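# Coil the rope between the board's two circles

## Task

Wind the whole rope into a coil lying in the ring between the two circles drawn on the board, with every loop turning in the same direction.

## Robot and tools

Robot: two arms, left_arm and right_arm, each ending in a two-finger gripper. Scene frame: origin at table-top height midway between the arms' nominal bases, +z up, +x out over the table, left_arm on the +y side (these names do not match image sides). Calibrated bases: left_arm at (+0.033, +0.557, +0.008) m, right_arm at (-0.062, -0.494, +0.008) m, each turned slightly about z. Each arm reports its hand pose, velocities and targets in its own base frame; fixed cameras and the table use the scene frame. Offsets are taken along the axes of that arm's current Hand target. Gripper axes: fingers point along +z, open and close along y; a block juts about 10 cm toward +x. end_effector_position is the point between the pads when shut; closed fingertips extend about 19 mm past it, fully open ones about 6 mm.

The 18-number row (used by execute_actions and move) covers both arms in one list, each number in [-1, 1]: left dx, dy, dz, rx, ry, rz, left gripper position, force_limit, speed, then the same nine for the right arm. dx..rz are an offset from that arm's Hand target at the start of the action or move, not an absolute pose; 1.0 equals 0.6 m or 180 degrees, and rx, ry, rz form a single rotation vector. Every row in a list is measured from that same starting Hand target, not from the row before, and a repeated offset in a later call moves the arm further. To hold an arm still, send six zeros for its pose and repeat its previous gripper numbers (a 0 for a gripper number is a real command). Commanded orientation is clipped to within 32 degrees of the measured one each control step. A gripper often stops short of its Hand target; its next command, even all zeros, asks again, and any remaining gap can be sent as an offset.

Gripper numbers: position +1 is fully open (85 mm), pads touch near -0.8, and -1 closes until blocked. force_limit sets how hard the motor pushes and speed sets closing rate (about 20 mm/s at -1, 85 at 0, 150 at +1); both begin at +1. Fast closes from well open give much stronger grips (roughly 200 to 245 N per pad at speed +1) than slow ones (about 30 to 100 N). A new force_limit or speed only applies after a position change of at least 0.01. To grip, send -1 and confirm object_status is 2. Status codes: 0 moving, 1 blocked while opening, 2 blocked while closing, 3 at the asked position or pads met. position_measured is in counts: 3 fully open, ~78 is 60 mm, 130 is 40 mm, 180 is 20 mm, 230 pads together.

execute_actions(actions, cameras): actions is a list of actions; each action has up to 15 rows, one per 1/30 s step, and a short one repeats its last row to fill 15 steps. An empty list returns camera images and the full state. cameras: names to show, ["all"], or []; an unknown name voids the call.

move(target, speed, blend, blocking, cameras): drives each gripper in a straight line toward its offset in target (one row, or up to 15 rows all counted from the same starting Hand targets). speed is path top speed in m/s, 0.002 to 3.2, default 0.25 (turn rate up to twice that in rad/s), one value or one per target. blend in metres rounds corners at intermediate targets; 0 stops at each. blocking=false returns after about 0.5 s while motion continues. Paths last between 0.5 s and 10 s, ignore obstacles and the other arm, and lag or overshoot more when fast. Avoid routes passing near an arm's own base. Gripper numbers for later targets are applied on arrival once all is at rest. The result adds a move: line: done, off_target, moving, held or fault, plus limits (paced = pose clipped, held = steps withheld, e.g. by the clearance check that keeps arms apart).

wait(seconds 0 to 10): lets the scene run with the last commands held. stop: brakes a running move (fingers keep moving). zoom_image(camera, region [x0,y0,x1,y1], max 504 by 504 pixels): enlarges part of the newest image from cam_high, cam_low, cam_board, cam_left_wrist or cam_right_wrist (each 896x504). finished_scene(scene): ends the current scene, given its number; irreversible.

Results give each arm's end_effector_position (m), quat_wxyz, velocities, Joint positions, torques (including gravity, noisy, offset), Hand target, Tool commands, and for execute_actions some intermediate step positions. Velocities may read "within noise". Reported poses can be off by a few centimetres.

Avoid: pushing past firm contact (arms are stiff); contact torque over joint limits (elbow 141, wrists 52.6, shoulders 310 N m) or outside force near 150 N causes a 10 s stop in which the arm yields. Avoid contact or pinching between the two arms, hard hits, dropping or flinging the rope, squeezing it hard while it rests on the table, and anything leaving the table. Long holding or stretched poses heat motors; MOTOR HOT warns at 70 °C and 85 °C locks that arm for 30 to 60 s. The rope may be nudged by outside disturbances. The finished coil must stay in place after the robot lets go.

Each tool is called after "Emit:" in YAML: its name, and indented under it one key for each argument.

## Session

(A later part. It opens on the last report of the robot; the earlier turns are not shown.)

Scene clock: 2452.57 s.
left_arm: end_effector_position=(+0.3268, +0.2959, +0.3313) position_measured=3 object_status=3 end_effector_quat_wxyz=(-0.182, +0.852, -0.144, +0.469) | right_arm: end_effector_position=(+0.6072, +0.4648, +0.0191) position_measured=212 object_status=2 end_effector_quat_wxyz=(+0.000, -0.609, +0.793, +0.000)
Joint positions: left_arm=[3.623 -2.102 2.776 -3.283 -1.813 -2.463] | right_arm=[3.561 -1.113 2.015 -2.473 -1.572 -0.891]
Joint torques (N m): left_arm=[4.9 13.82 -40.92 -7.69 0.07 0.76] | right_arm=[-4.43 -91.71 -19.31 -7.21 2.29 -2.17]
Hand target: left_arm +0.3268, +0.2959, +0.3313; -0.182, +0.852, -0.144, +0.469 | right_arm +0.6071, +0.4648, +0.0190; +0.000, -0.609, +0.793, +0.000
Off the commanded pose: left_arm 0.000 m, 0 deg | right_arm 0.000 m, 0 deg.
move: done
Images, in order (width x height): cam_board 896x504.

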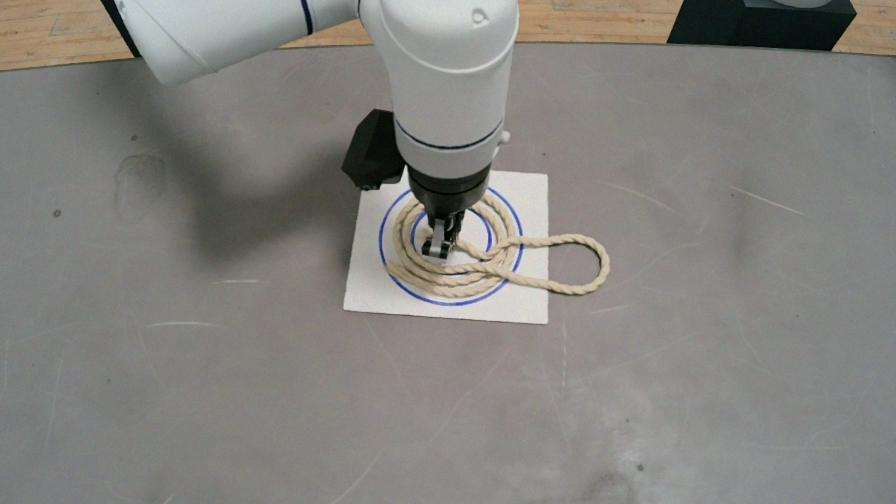

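Emit:
move:
  target:
    - [0,0,0,0,0,0,1,1,1,0,-0.025,0,0,0,0,-1,-1,-1]
    - [0,0,0,0,0,0,1,1,1,0,-0.0333,0,0,0,0,-1,-1,-1]
  speed: [0.03,0.015]
  blend: 0
  cameras: ["cam_board"]

Emit:
zoom_image:
  camera: "cam_board"
  region: [390, 205, 490, 305]

Scene clock: 2465.33 s.
left_arm: end_effector_position=(+0.3268, +0.2959, +0.3313) position_measured=3 object_status=3 end_effector_quat_wxyz=(-0.182, +0.852, -0.144, +0.469) | right_arm: end_effector_position=(+0.6263, +0.4597, +0.0190) position_measured=212 object_status=2 end_effector_quat_wxyz=(+0.000, -0.609, +0.793, +0.000)
Joint positions: left_arm=[3.623 -2.102 2.776 -3.283 -1.813 -2.463] | right_arm=[3.545 -1.099 1.99 -2.462 -1.572 -0.907]
Joint torques (N m): left_arm=[4.86 12.64 -40.71 -7.63 0.22 0.99] | right_arm=[-6.89 -93.52 -39.67 -1.94 2.97 -2.4]
Hand target: left_arm +0.3268, +0.2959, +0.3313; -0.182, +0.852, -0.144, +0.469 | right_arm +0.6265, +0.4597, +0.0190; +0.000, -0.609, +0.793, +0.000
Off the commanded pose: left_arm 0.000 m, 0 deg | right_arm 0.000 m, 0 deg.
move: done
Images, in order (width x height): cam_board 896x504.

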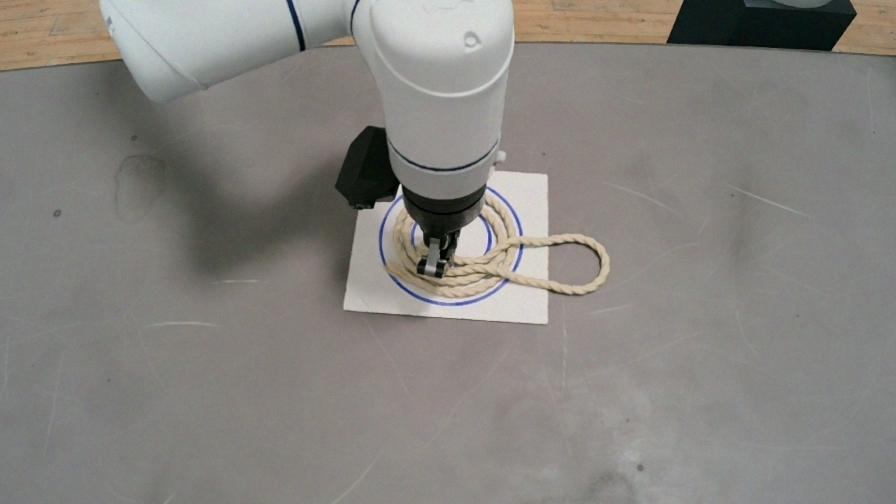

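Scaled by 5.040.

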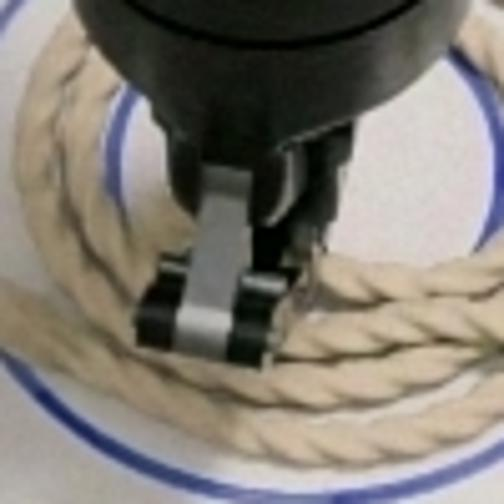

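Emit:
move:
  target: [0,0,0,0,0,0,1,1,1,0,-0.005,0,0,0,0,-1,-1,-1]
  speed: 0.015
  cameras: ["cam_board"]

Emit:
zoom_image:
  camera: "cam_board"
  region: [390, 205, 490, 305]

Scene clock: 2474.87 s.
left_arm: end_effector_position=(+0.3268, +0.2959, +0.3313) position_measured=3 object_status=3 end_effector_quat_wxyz=(-0.182, +0.852, -0.144, +0.469) | right_arm: end_effector_position=(+0.6293, +0.4589, +0.0190) position_measured=212 object_status=2 end_effector_quat_wxyz=(+0.000, -0.609, +0.793, +0.000)
Joint positions: left_arm=[3.623 -2.102 2.776 -3.283 -1.813 -2.463] | right_arm=[3.542 -1.097 1.986 -2.461 -1.572 -0.91]
Joint torques (N m): left_arm=[5.39 13.56 -40.79 -7.64 0 0.83] | right_arm=[-7.09 -95.45 -41.43 -1.84 2.95 -2.58]
Hand target: left_arm +0.3268, +0.2959, +0.3313; -0.182, +0.852, -0.144, +0.469 | right_arm +0.6294, +0.4589, +0.0190; +0.000, -0.609, +0.793, +0.000
Off the commanded pose: left_arm 0.000 m, 0 deg | right_arm 0.000 m, 0 deg.
move: done
Images, in order (width x height): cam_board 896x504.

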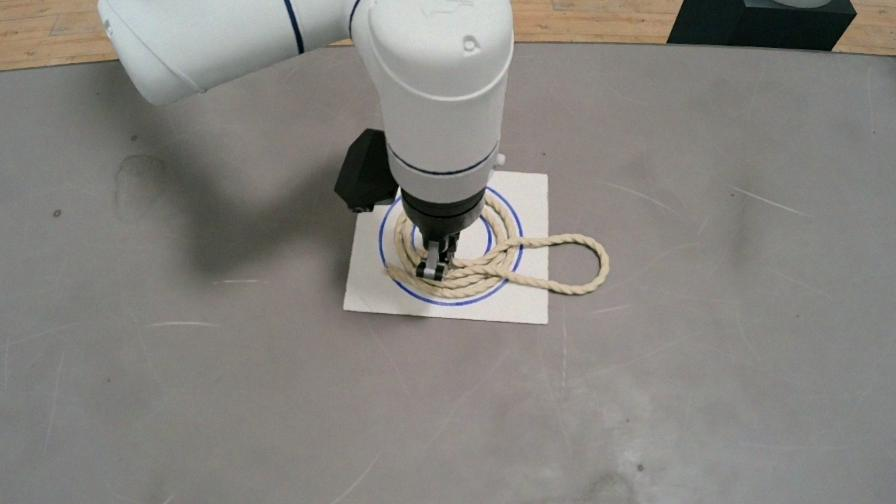

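Scaled by 5.040.

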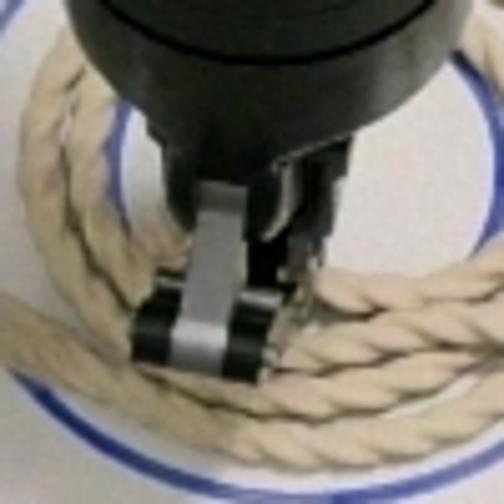

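Emit:
move:
  target:
    - [0,0,0,0,0,0,1,1,1,-0.0003,0.03028,0,0,0,0,-1,-1,-1]
    - [0,0,0,0,0,0,1,1,1,-0.0003,0.03028,-0.10167,0,0,0,-1,-1,-1]
    - [0,0,0,0,0,0,1,1,1,-0.1099,0.04118,-0.15167,0,0,0,-1,-1,-1]
    - [0,0,0,0,0,0,1,1,1,-0.26552,0.03975,-0.25167,0,0,0,-1,-1,-1]
    - [0,0,0,0,0,0,1,1,1,-0.15722,-0.00653,-0.46833,0,0,0,-1,-1,-1]
    - [0,0,0,0,0,0,1,1,1,0.0143,-0.049,-0.66,0,0,0,-1,-1,-1]
  speed: [0.03,0.05,0.08,0.1,0.1,0.08]
  blend: [0,0.005,0.01,0.01,0.01,0]
  cameras: ["cam_board"]

Emit:
zoom_image:
  camera: "cam_board"
  region: [365, 165, 535, 315]

Scene clock: 2501.50 s.
left_arm: end_effector_position=(+0.3268, +0.2959, +0.3313) position_measured=3 object_status=3 end_effector_quat_wxyz=(-0.182, +0.852, -0.144, +0.469) | right_arm: end_effector_position=(+0.6554, +0.4434, +0.4149) position_measured=212 object_status=2 end_effector_quat_wxyz=(+0.000, -0.609, +0.793, +0.000)
Joint positions: left_arm=[3.623 -2.102 2.776 -3.283 -1.813 -2.463] | right_arm=[3.51 -1.42 1.611 -1.762 -1.572 -0.941]
Joint torques (N m): left_arm=[6.02 13 -40.93 -7.4 -0.09 0.79] | right_arm=[-6.91 -125.83 -54.52 -2.18 3.14 -2.09]
Hand target: left_arm +0.3268, +0.2959, +0.3313; -0.182, +0.852, -0.144, +0.469 | right_arm +0.6554, +0.4433, +0.4150; +0.000, -0.609, +0.793, +0.000
Off the commanded pose: left_arm 0.000 m, 0 deg | right_arm 0.000 m, 0 deg.
move: done
Images, in order (width x height): cam_board 896x504.

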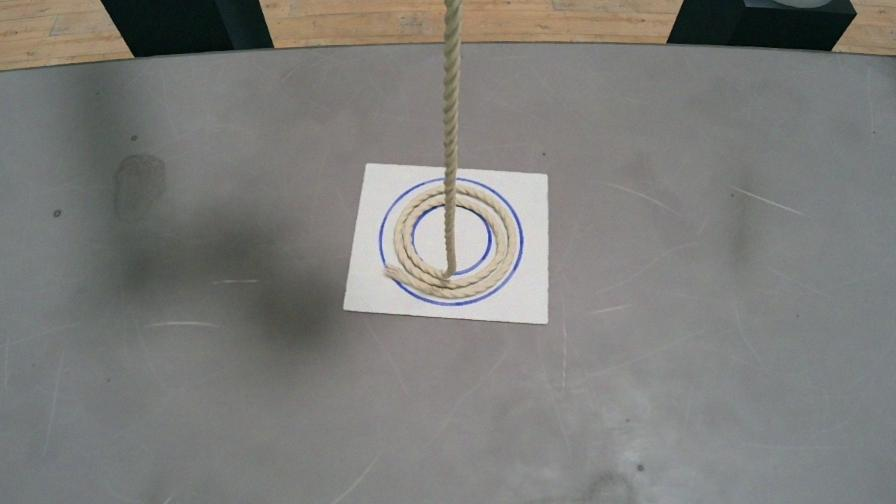

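Scaled by 2.965.

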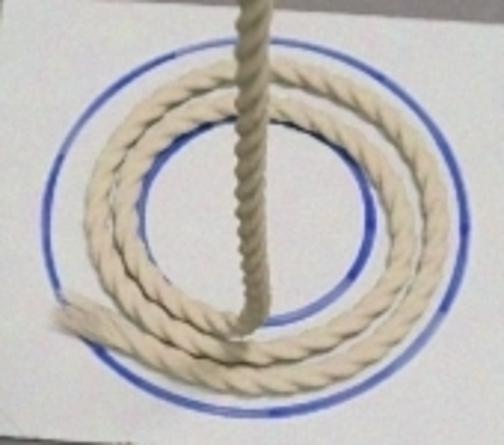

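Emit:
move:
  target:
    - [0,0,0,0,0,0,1,1,1,-0.0293,-0.0025,0.02,0,0,-0.0944,-1,-1,-1]
    - [0,0,0,0,0,0,1,1,1,-0.06358,-0.00418,0.04167,0,0,-0.1944,-1,-1,-1]
  speed: 0.05
  blend: 0.004
  cameras: ["cam_board"]

Emit:
zoom_image:
  camera: "cam_board"
  region: [365, 165, 535, 315]

Scene clock: 2543.23 s.
left_arm: end_effector_position=(+0.3268, +0.2959, +0.3313) position_measured=3 object_status=3 end_effector_quat_wxyz=(-0.182, +0.852, -0.144, +0.469) | right_arm: end_effector_position=(+0.6676, +0.4794, +0.3900) position_measured=212 object_status=2 end_effector_quat_wxyz=(+0.000, +0.819, -0.573, +0.000)
Joint positions: left_arm=[3.623 -2.102 2.776 -3.283 -1.813 -2.463] | right_arm=[3.547 -1.361 1.586 -1.795 -1.572 -1.515]
Joint torques (N m): left_arm=[5.76 13.23 -41 -7.43 -0.04 0.67] | right_arm=[11.81 -85.14 -55.61 -7.37 -0.27 -2.59]
Hand target: left_arm +0.3268, +0.2959, +0.3313; -0.182, +0.852, -0.144, +0.469 | right_arm +0.6676, +0.4795, +0.3900; +0.000, +0.819, -0.573, +0.000
Off the commanded pose: left_arm 0.000 m, 0 deg | right_arm 0.000 m, 0 deg.
move: done
Images, in order (width x height): cam_board 896x504.

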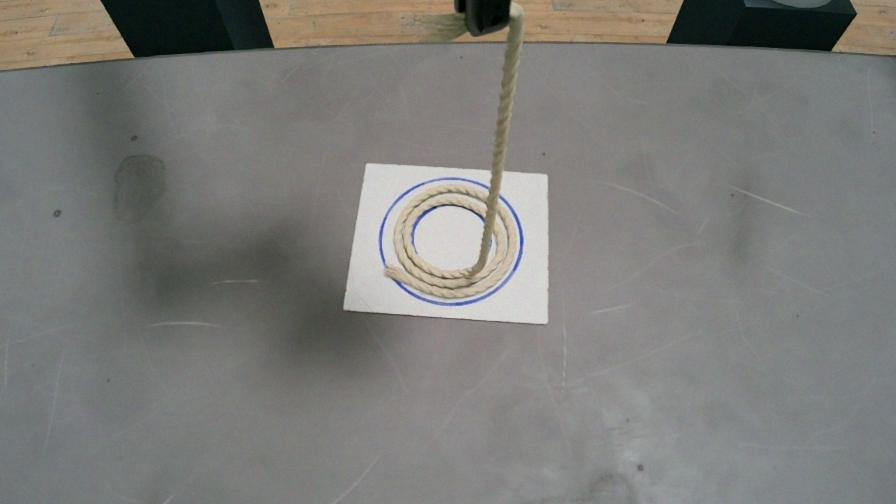

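Scaled by 2.965.

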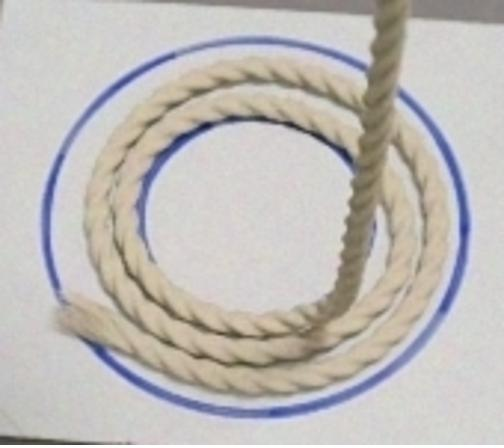

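Emit:
move:
  target:
    - [0,0,0,0,0,0,1,1,1,0.0004,-0.01122,-0.025,0,0,-0.0556,-1,-1,-1]
    - [0,0,0,0,0,0,1,1,1,-0.0341,-0.02713,-0.0033,0,0,-0.1111,-1,-1,-1]
    - [0,0,0,0,0,0,1,1,1,-0.06075,-0.02848,0.03,0,0,-0.1667,-1,-1,-1]
  speed: 0.04
  blend: 0.004
  cameras: ["cam_board"]

Emit:
zoom_image:
  camera: "cam_board"
  region: [365, 165, 535, 315]

Scene clock: 2575.60 s.
left_arm: end_effector_position=(+0.3268, +0.2959, +0.3313) position_measured=3 object_status=3 end_effector_quat_wxyz=(-0.182, +0.852, -0.144, +0.469) | right_arm: end_effector_position=(+0.6712, +0.5195, +0.3720) position_measured=212 object_status=2 end_effector_quat_wxyz=(+0.000, +0.940, -0.342, +0.000)
Joint positions: left_arm=[3.623 -2.102 2.776 -3.283 -1.813 -2.463] | right_arm=[3.59 -1.311 1.555 -1.815 -1.572 -1.996]
Joint torques (N m): left_arm=[6.15 14.49 -41.2 -7.68 -0.01 0.74] | right_arm=[9.12 -91.77 -34.35 -7.53 0.82 -2.97]
Hand target: left_arm +0.3268, +0.2959, +0.3313; -0.182, +0.852, -0.144, +0.469 | right_arm +0.6712, +0.5196, +0.3720; +0.000, +0.940, -0.342, +0.000
Off the commanded pose: left_arm 0.000 m, 0 deg | right_arm 0.000 m, 0 deg.
move: done
Images, in order (width x height): cam_board 896x504.

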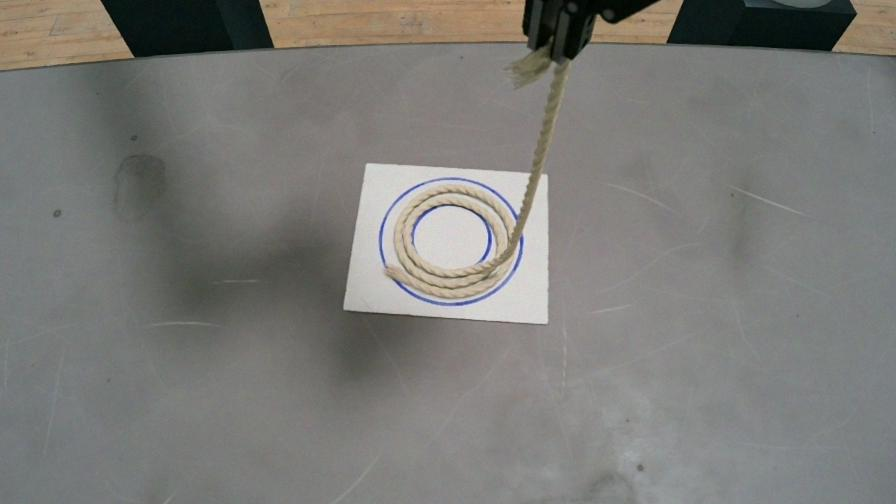

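Scaled by 2.965.

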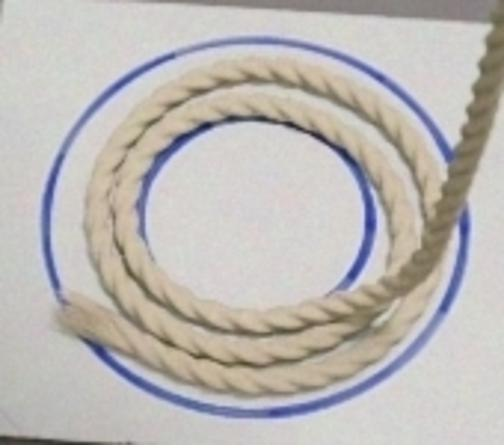

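Emit:
move:
  target:
    - [0,0,0,0,0,0,1,1,1,-0.05267,0.00698,0.025,0,0,-0.1111,-1,-1,-1]
    - [0,0,0,0,0,0,1,1,1,-0.09183,0.02457,0.05167,0,0,-0.2111,-1,-1,-1]
  speed: 0.04
  blend: 0.004
  cameras: ["cam_board"]

Emit:
zoom_image:
  camera: "cam_board"
  region: [365, 165, 535, 315]

Scene clock: 2596.07 s.
left_arm: end_effector_position=(+0.3268, +0.2959, +0.3313) position_measured=3 object_status=3 end_effector_quat_wxyz=(-0.182, +0.852, -0.144, +0.469) | right_arm: end_effector_position=(+0.6195, +0.5436, +0.3409) position_measured=212 object_status=2 end_effector_quat_wxyz=(+0.000, +1.000, -0.017, +0.000)
Joint positions: left_arm=[3.623 -2.102 2.776 -3.283 -1.813 -2.463] | right_arm=[3.645 -1.337 1.644 -1.878 -1.572 -2.604]
Joint torques (N m): left_arm=[5.92 13.33 -41.42 -7.52 -0.03 0.7] | right_arm=[10.89 -137 -34.7 -7.52 -0.52 -2.33]
Hand target: left_arm +0.3268, +0.2959, +0.3313; -0.182, +0.852, -0.144, +0.469 | right_arm +0.6195, +0.5436, +0.3409; +0.000, +1.000, -0.017, +0.000
Off the commanded pose: left_arm 0.000 m, 0 deg | right_arm 0.000 m, 0 deg.
move: done
Images, in order (width x height): cam_board 896x504.

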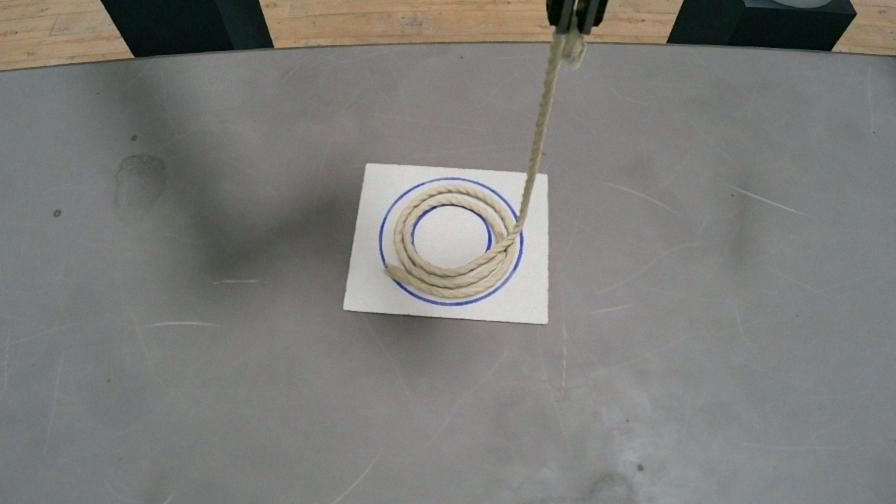

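Scaled by 2.965.

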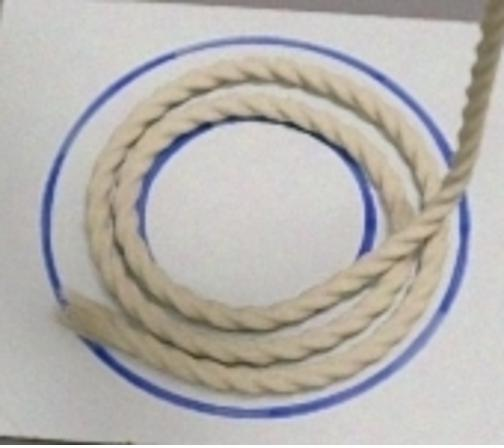

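Emit:
move:
  target:
    - [0,0,0,0,0,0,1,1,1,-0.01853,0.01815,0.01167,0,0,0,-1,-1,-1]
    - [0,0,0,0,0,0,1,1,1,-0.04107,0.03663,0.02333,0,0,0,-1,-1,-1]
  speed: 0.024
  blend: 0.004
  cameras: ["cam_board"]

Emit:
zoom_image:
  camera: "cam_board"
  region: [365, 165, 535, 315]

Scene clock: 2613.07 s.
left_arm: end_effector_position=(+0.3268, +0.2959, +0.3313) position_measured=3 object_status=3 end_effector_quat_wxyz=(-0.182, +0.852, -0.144, +0.469) | right_arm: end_effector_position=(+0.5942, +0.5225, +0.3269) position_measured=212 object_status=2 end_effector_quat_wxyz=(+0.000, +1.000, -0.017, +0.000)
Joint positions: left_arm=[3.623 -2.102 2.776 -3.283 -1.813 -2.463] | right_arm=[3.637 -1.382 1.726 -1.915 -1.572 -2.612]
Joint torques (N m): left_arm=[4.89 13.22 -41.05 -7.55 -0.01 0.57] | right_arm=[-6.57 -128.59 -33.31 -7.01 1.45 -2.05]
Hand target: left_arm +0.3268, +0.2959, +0.3313; -0.182, +0.852, -0.144, +0.469 | right_arm +0.5941, +0.5225, +0.3269; +0.000, +1.000, -0.017, +0.000
Off the commanded pose: left_arm 0.000 m, 0 deg | right_arm 0.000 m, 0 deg.
move: done
Images, in order (width x height): cam_board 896x504.

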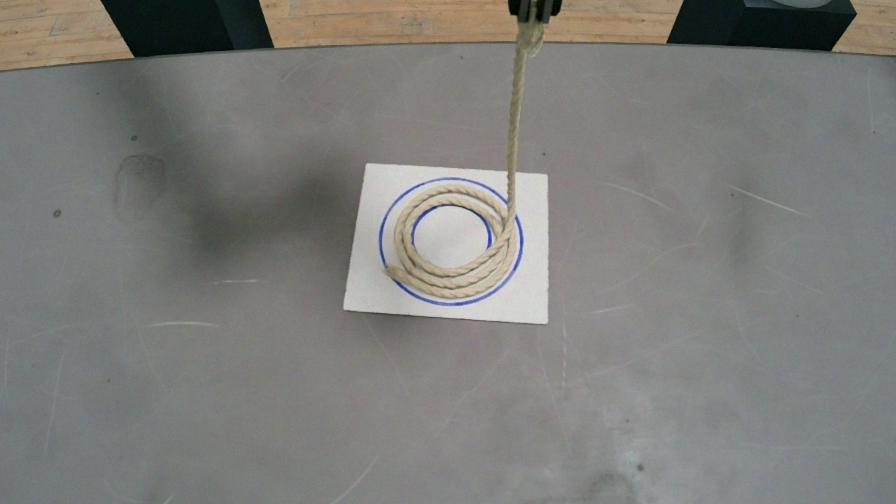

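Scaled by 2.965.

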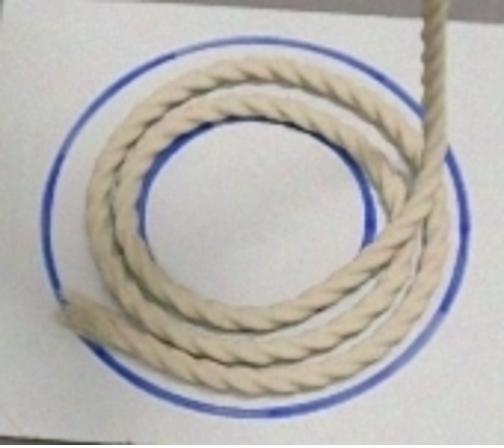

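Emit:
move:
  target:
    - [0,0,0,0,0,0,1,1,1,-0.01873,0.0125,0.015,0,0,0,-1,-1,-1]
    - [0,0,0,0,0,0,1,1,1,-0.03273,0.03233,0.03333,0,0,0,-1,-1,-1]
  speed: 0.024
  blend: 0.004
  cameras: ["cam_board"]

Emit:
zoom_image:
  camera: "cam_board"
  region: [365, 165, 535, 315]

Scene clock: 2631.73 s.
left_arm: end_effector_position=(+0.3268, +0.2959, +0.3313) position_measured=3 object_status=3 end_effector_quat_wxyz=(-0.182, +0.852, -0.144, +0.469) | right_arm: end_effector_position=(+0.5739, +0.5038, +0.3070) position_measured=212 object_status=2 end_effector_quat_wxyz=(+0.000, +1.000, -0.017, +0.000)
Joint positions: left_arm=[3.623 -2.102 2.776 -3.283 -1.813 -2.463] | right_arm=[3.628 -1.414 1.801 -1.958 -1.572 -2.622]
Joint torques (N m): left_arm=[5.4 12.63 -41.42 -7.39 0.12 0.78] | right_arm=[-6.77 -122.6 -32.9 -7.48 1.32 -2.47]
Hand target: left_arm +0.3268, +0.2959, +0.3313; -0.182, +0.852, -0.144, +0.469 | right_arm +0.5738, +0.5037, +0.3069; +0.000, +1.000, -0.017, +0.000
Off the commanded pose: left_arm 0.000 m, 0 deg | right_arm 0.000 m, 0 deg.
move: done
Images, in order (width x height): cam_board 896x504.

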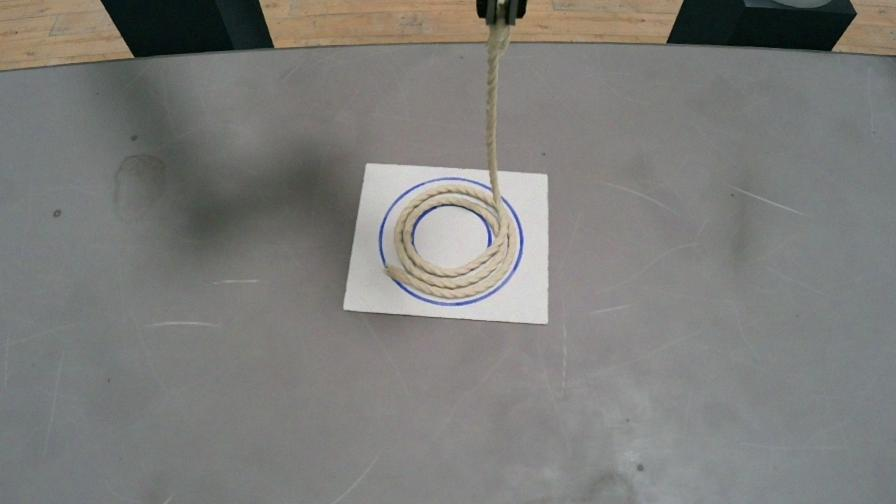

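Scaled by 2.965.

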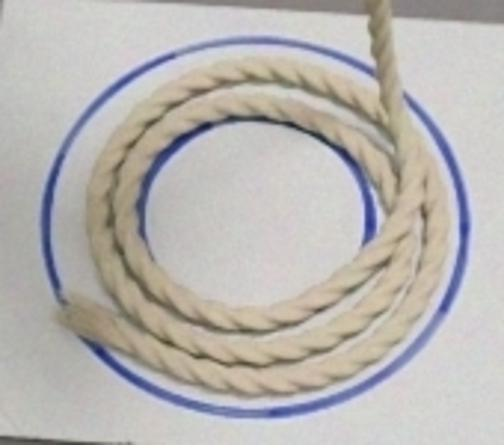

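Emit:
move:
  target:
    - [0,0,0,0,0,0,1,1,1,-0.0151,0.02103,0.02333,0,0,0,-1,-1,-1]
    - [0,0,0,0,0,0,1,1,1,-0.02123,0.04627,0.04667,0,0,0,-1,-1,-1]
  speed: 0.024
  blend: 0.004
  cameras: ["cam_board"]

Emit:
zoom_image:
  camera: "cam_board"
  region: [365, 165, 535, 315]

Scene clock: 2642.93 s.
left_arm: end_effector_position=(+0.3268, +0.2959, +0.3313) position_measured=3 object_status=3 end_effector_quat_wxyz=(-0.182, +0.852, -0.144, +0.469) | right_arm: end_effector_position=(+0.5602, +0.4765, +0.2790) position_measured=212 object_status=2 end_effector_quat_wxyz=(+0.000, +1.000, -0.017, +0.000)
Joint positions: left_arm=[3.623 -2.102 2.776 -3.283 -1.813 -2.463] | right_arm=[3.603 -1.44 1.885 -2.016 -1.572 -2.646]
Joint torques (N m): left_arm=[6.92 13.7 -41.48 -7.28 0.1 0.79] | right_arm=[-4.69 -119.55 -32.43 -7.54 1.45 -2.42]
Hand target: left_arm +0.3268, +0.2959, +0.3313; -0.182, +0.852, -0.144, +0.469 | right_arm +0.5602, +0.4764, +0.2789; +0.000, +1.000, -0.017, +0.000
Off the commanded pose: left_arm 0.000 m, 0 deg | right_arm 0.000 m, 0 deg.
move: done
Images, in order (width x height): cam_board 896x504.

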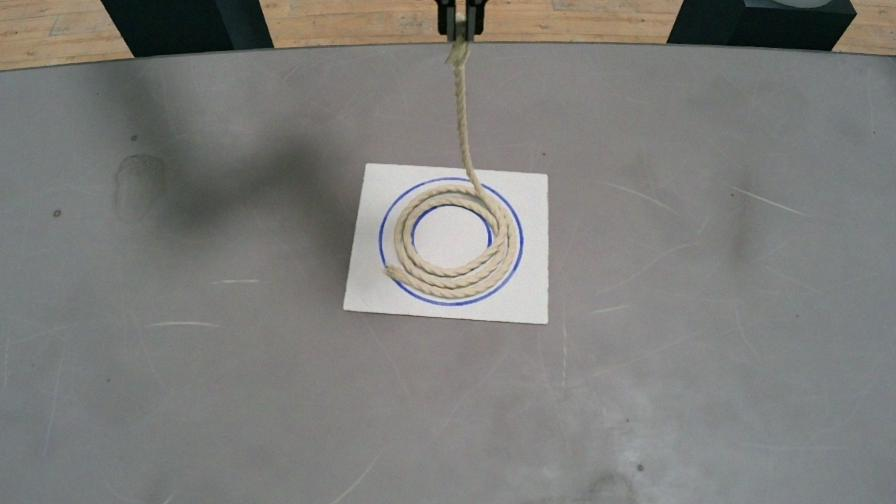

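Scaled by 2.965.

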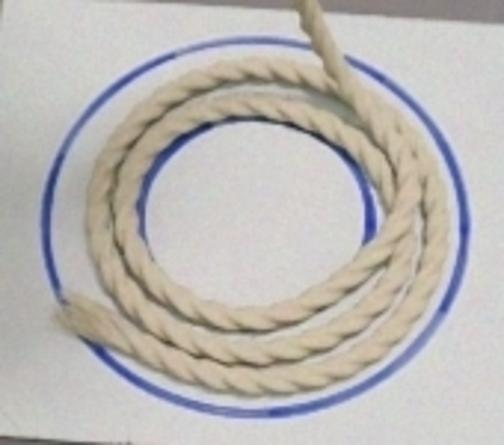

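Emit:
move:
  target:
    - [0,0,0,0,0,0,1,1,1,0.0006,0.02616,0.02333,0,0,0,-1,-1,-1]
    - [0,0,0,0,0,0,1,1,1,0.0096,0.05053,0.04667,0,0,0,-1,-1,-1]
  speed: 0.024
  blend: 0.004
  cameras: ["cam_board"]

Emit:
zoom_image:
  camera: "cam_board"
  region: [365, 165, 535, 315]

Scene clock: 2660.00 s.
left_arm: end_effector_position=(+0.3268, +0.2959, +0.3313) position_measured=3 object_status=3 end_effector_quat_wxyz=(-0.182, +0.852, -0.144, +0.469) | right_arm: end_effector_position=(+0.5649, +0.4460, +0.2511) position_measured=212 object_status=2 end_effector_quat_wxyz=(+0.000, +1.000, -0.017, +0.000)
Joint positions: left_arm=[3.623 -2.102 2.776 -3.283 -1.813 -2.463] | right_arm=[3.561 -1.443 1.943 -2.072 -1.572 -2.688]
Joint torques (N m): left_arm=[7.05 14.56 -41.33 -7.38 0.02 0.84] | right_arm=[-7.65 -63.17 -30.27 -7.02 0.57 -2.58]
Hand target: left_arm +0.3268, +0.2959, +0.3313; -0.182, +0.852, -0.144, +0.469 | right_arm +0.5649, +0.4459, +0.2509; +0.000, +1.000, -0.017, +0.000
Off the commanded pose: left_arm 0.000 m, 0 deg | right_arm 0.000 m, 0 deg.
move: done
Images, in order (width x height): cam_board 896x504.

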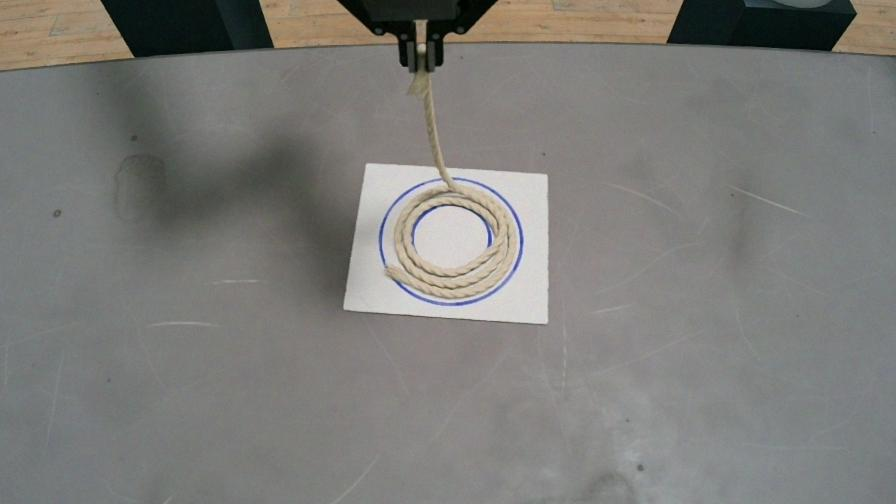

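Scaled by 2.965.

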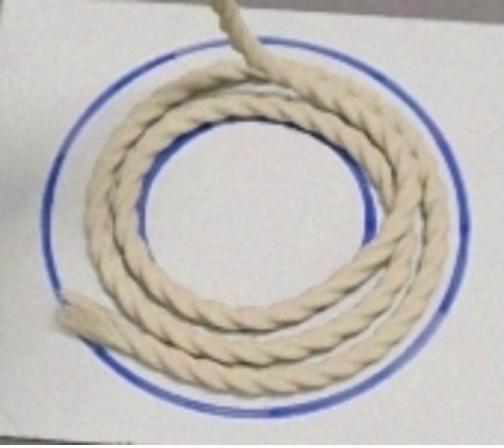

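Emit:
move:
  target:
    - [0,0,0,0,0,0,1,1,1,0.01473,0.02083,0.0225,0,0,0,-1,-1,-1]
    - [0,0,0,0,0,0,1,1,1,0.03302,0.03822,0.045,0,0,0,-1,-1,-1]
  speed: 0.024
  blend: 0.004
  cameras: ["cam_board"]

Emit:
zoom_image:
  camera: "cam_board"
  region: [365, 165, 535, 315]

Scene clock: 2676.47 s.
left_arm: end_effector_position=(+0.3268, +0.2959, +0.3313) position_measured=3 object_status=3 end_effector_quat_wxyz=(-0.182, +0.852, -0.144, +0.469) | right_arm: end_effector_position=(+0.5839, +0.4224, +0.2241) position_measured=212 object_status=2 end_effector_quat_wxyz=(+0.000, +1.000, -0.017, +0.000)
Joint positions: left_arm=[3.623 -2.102 2.776 -3.283 -1.813 -2.463] | right_arm=[3.519 -1.417 1.969 -2.122 -1.572 -2.73]
Joint torques (N m): left_arm=[5.25 12.71 -40.82 -7.39 0.07 0.84] | right_arm=[-4.95 -66.2 -29.24 -7.74 1.52 -2.11]
Hand target: left_arm +0.3268, +0.2959, +0.3313; -0.182, +0.852, -0.144, +0.469 | right_arm +0.5840, +0.4223, +0.2240; +0.000, +1.000, -0.017, +0.000
Off the commanded pose: left_arm 0.000 m, 0 deg | right_arm 0.000 m, 0 deg.
move: done
Images, in order (width x height): cam_board 896x504.

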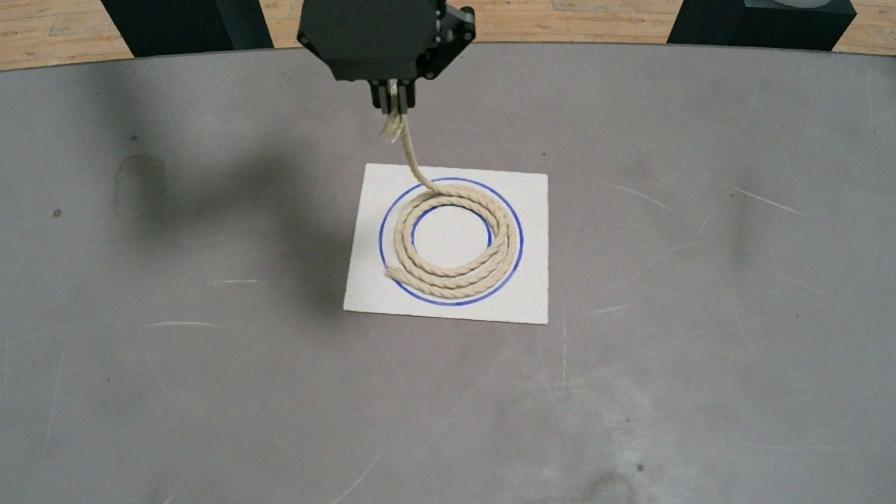

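Scaled by 2.965.

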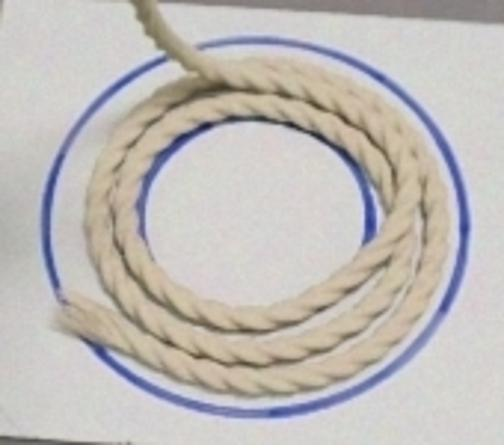

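Emit:
move:
  target:
    - [0,0,0,0,0,0,1,1,1,0.0222,0.00506,0.0225,0,0,-0.0389,-1,-1,-1]
    - [0,0,0,0,0,0,1,1,1,0.04362,-0.00202,0.045,0,0,-0.1222,-1,-1,-1]
  speed: 0.03
  blend: 0.004
  cameras: ["cam_board"]

Emit:
zoom_image:
  camera: "cam_board"
  region: [365, 145, 535, 315]

Scene clock: 2695.03 s.
left_arm: end_effector_position=(+0.3268, +0.2959, +0.3313) position_measured=3 object_status=3 end_effector_quat_wxyz=(-0.182, +0.852, -0.144, +0.469) | right_arm: end_effector_position=(+0.6102, +0.4226, +0.1970) position_measured=212 object_status=2 end_effector_quat_wxyz=(+0.000, +0.985, +0.174, +0.000)
Joint positions: left_arm=[3.623 -2.102 2.776 -3.283 -1.813 -2.463] | right_arm=[3.506 -1.359 1.953 -2.165 -1.572 -3.127]
Joint torques (N m): left_arm=[5.7 12.99 -41.1 -7.16 0.04 0.72] | right_arm=[-6.8 -73.13 -49.25 -7.62 2.11 -2.4]
Hand target: left_arm +0.3268, +0.2959, +0.3313; -0.182, +0.852, -0.144, +0.469 | right_arm +0.6102, +0.4226, +0.1970; +0.000, +0.985, +0.174, +0.000
Off the commanded pose: left_arm 0.000 m, 0 deg | right_arm 0.000 m, 0 deg.
move: done
Images, in order (width x height): cam_board 896x504.

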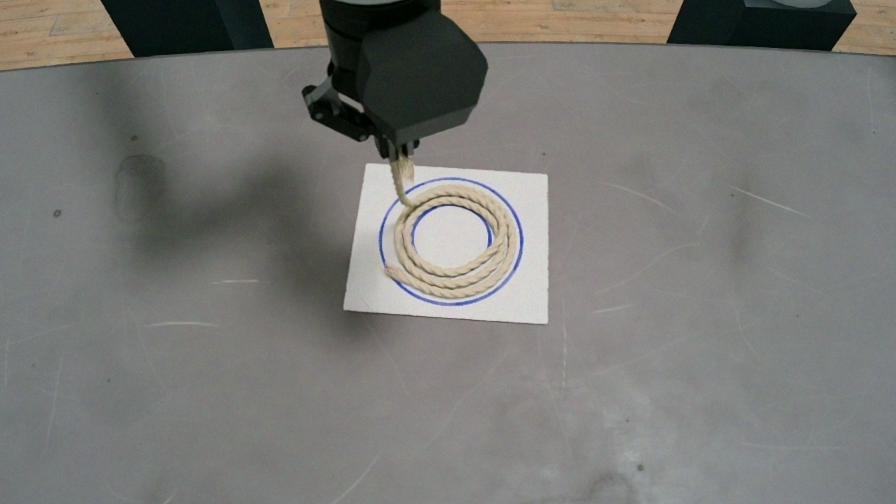

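Scaled by 2.965.

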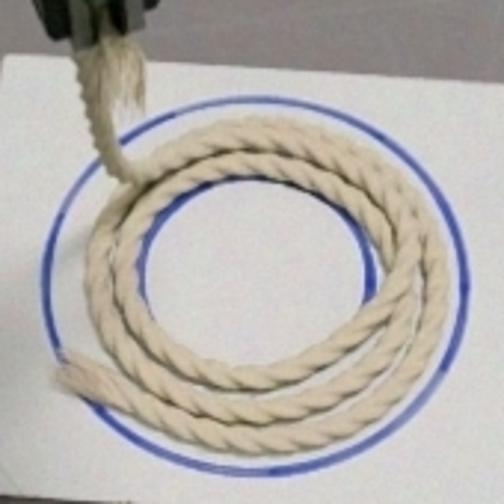

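Emit:
move:
  target:
    - [0,0,0,0,0,0,1,1,1,0.02112,-0.00348,0.02167,0,0,-0.0833,-1,-1,-1]
    - [0,0,0,0,0,0,1,1,1,0.0412,-0.01037,0.04333,0,0,-0.1667,-1,-1,-1]
  speed: 0.03
  blend: 0.004
  cameras: ["cam_board", "cam_low", "cam_high"]

Emit:
zoom_image:
  camera: "cam_board"
  region: [365, 145, 535, 315]

Emit:
zoom_image:
  camera: "cam_low"
  region: [370, 190, 520, 330]

Scene clock: 2719.23 s.
left_arm: end_effector_position=(+0.3268, +0.2959, +0.3313) position_measured=3 object_status=3 end_effector_quat_wxyz=(-0.182, +0.852, -0.144, +0.469) | right_arm: end_effector_position=(+0.6313, +0.4369, +0.1710) position_measured=212 object_status=2 end_effector_quat_wxyz=(+0.000, +0.906, +0.423, +0.000)
Joint positions: left_arm=[3.623 -2.102 2.776 -3.283 -1.813 -2.463] | right_arm=[3.514 -1.295 1.925 -2.2 -1.572 -3.643]
Joint torques (N m): left_arm=[5.6 13.5 -41.2 -7 0.03 0.69] | right_arm=[8.4 -82.29 -47.51 -7.34 -0.07 -2.48]
Hand target: left_arm +0.3268, +0.2959, +0.3313; -0.182, +0.852, -0.144, +0.469 | right_arm +0.6313, +0.4369, +0.1710; +0.000, +0.906, +0.423, +0.000
Off the commanded pose: left_arm 0.000 m, 0 deg | right_arm 0.000 m, 0 deg.
move: done
Images, in order (width x height): cam_high 896x504, cam_low 896x504, cam_board 896x504.

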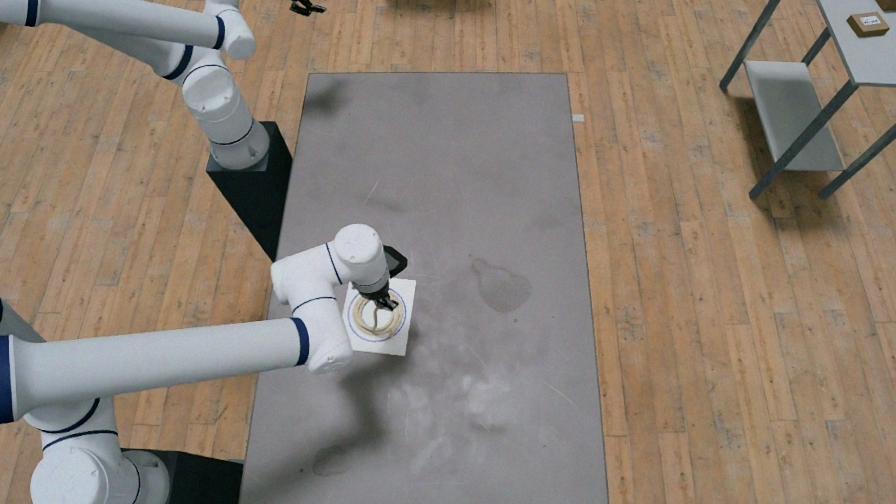

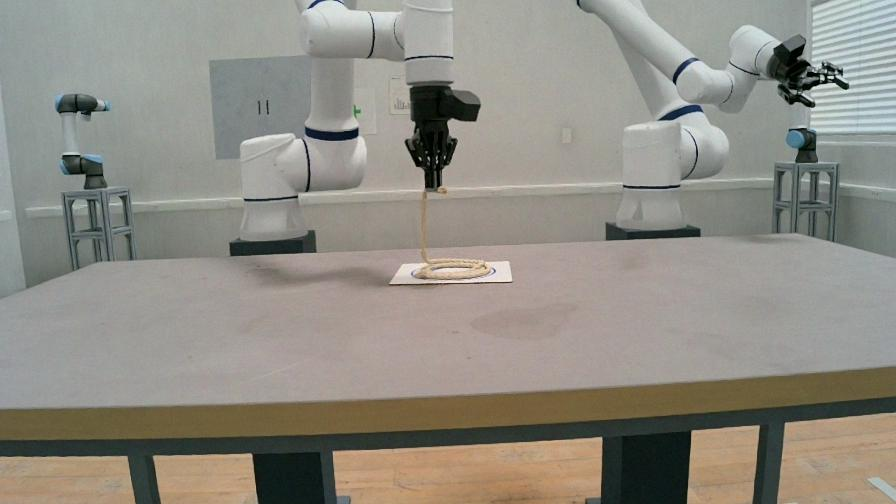

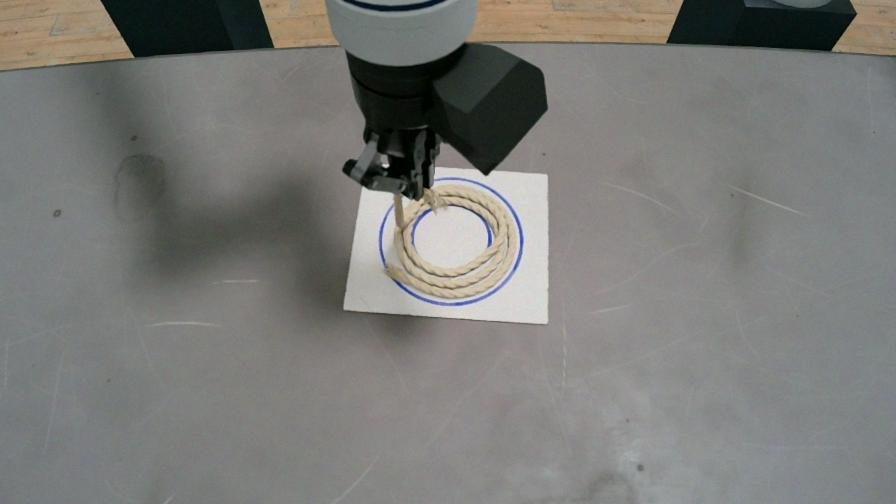

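Scaled by 2.965.

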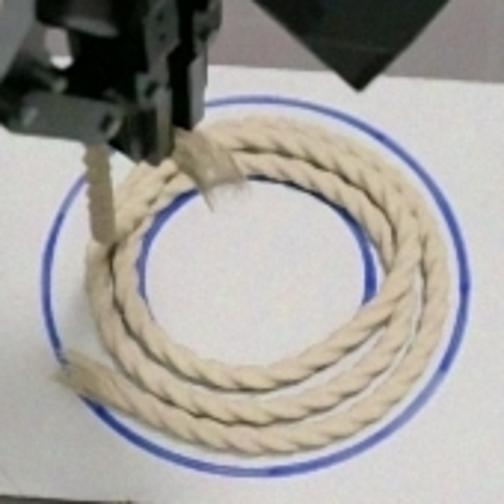

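Scaled by 3.360.

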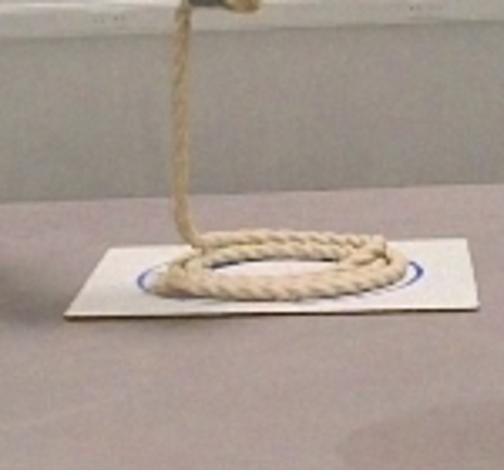

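Emit:
move:
  target:
    - [0,0,0,0,0,0,1,1,1,0.02118,-0.00145,0.02,0,0,-0.0833,-1,-1,-1]
    - [0,0,0,0,0,0,1,1,1,0.04193,-0.00473,0.04,0,0,-0.1667,-1,-1,-1]
  speed: 0.03
  blend: 0.004
  cameras: ["cam_board"]

Emit:
zoom_image:
  camera: "cam_board"
  region: [365, 145, 535, 315]

Scene clock: 2739.90 s.
left_arm: end_effector_position=(+0.3268, +0.2959, +0.3313) position_measured=3 object_status=3 end_effector_quat_wxyz=(-0.182, +0.852, -0.144, +0.469) | right_arm: end_effector_position=(+0.6453, +0.4580, +0.1470) position_measured=212 object_status=2 end_effector_quat_wxyz=(+0.000, +0.766, +0.643, +0.000)
Joint positions: left_arm=[3.623 -2.102 2.776 -3.283 -1.813 -2.463] | right_arm=[3.533 -1.237 1.896 -2.23 -1.572 -4.148]
Joint torques (N m): left_arm=[5.9 14.21 -41.19 -7.09 0.14 0.71] | right_arm=[9.74 -87.12 -48.01 -7.04 -1.33 -2.32]
Hand target: left_arm +0.3268, +0.2959, +0.3313; -0.182, +0.852, -0.144, +0.469 | right_arm +0.6453, +0.4580, +0.1470; +0.000, +0.766, +0.643, +0.000
Off the commanded pose: left_arm 0.000 m, 0 deg | right_arm 0.000 m, 0 deg.
move: done
Images, in order (width x height): cam_board 896x504.

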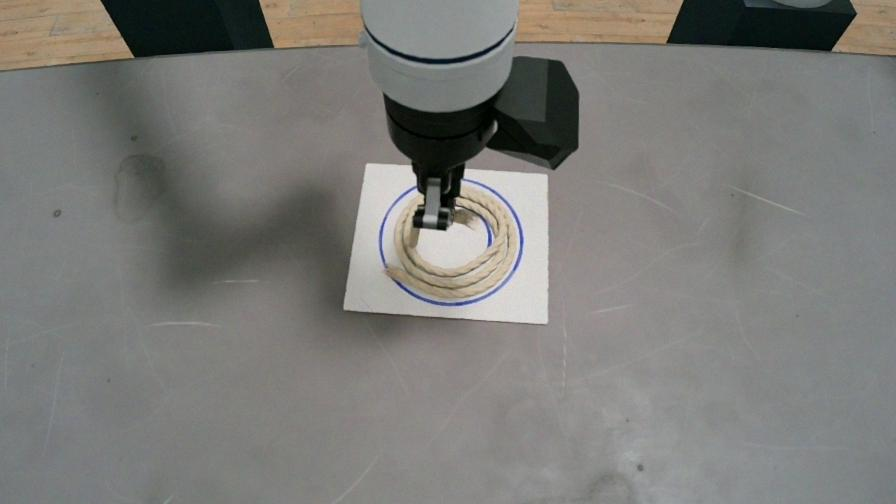

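Scaled by 2.965.

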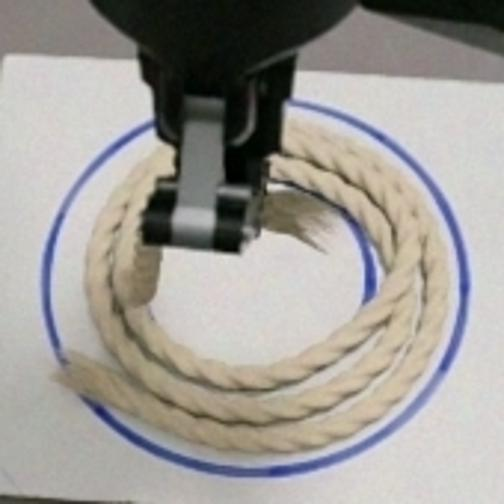

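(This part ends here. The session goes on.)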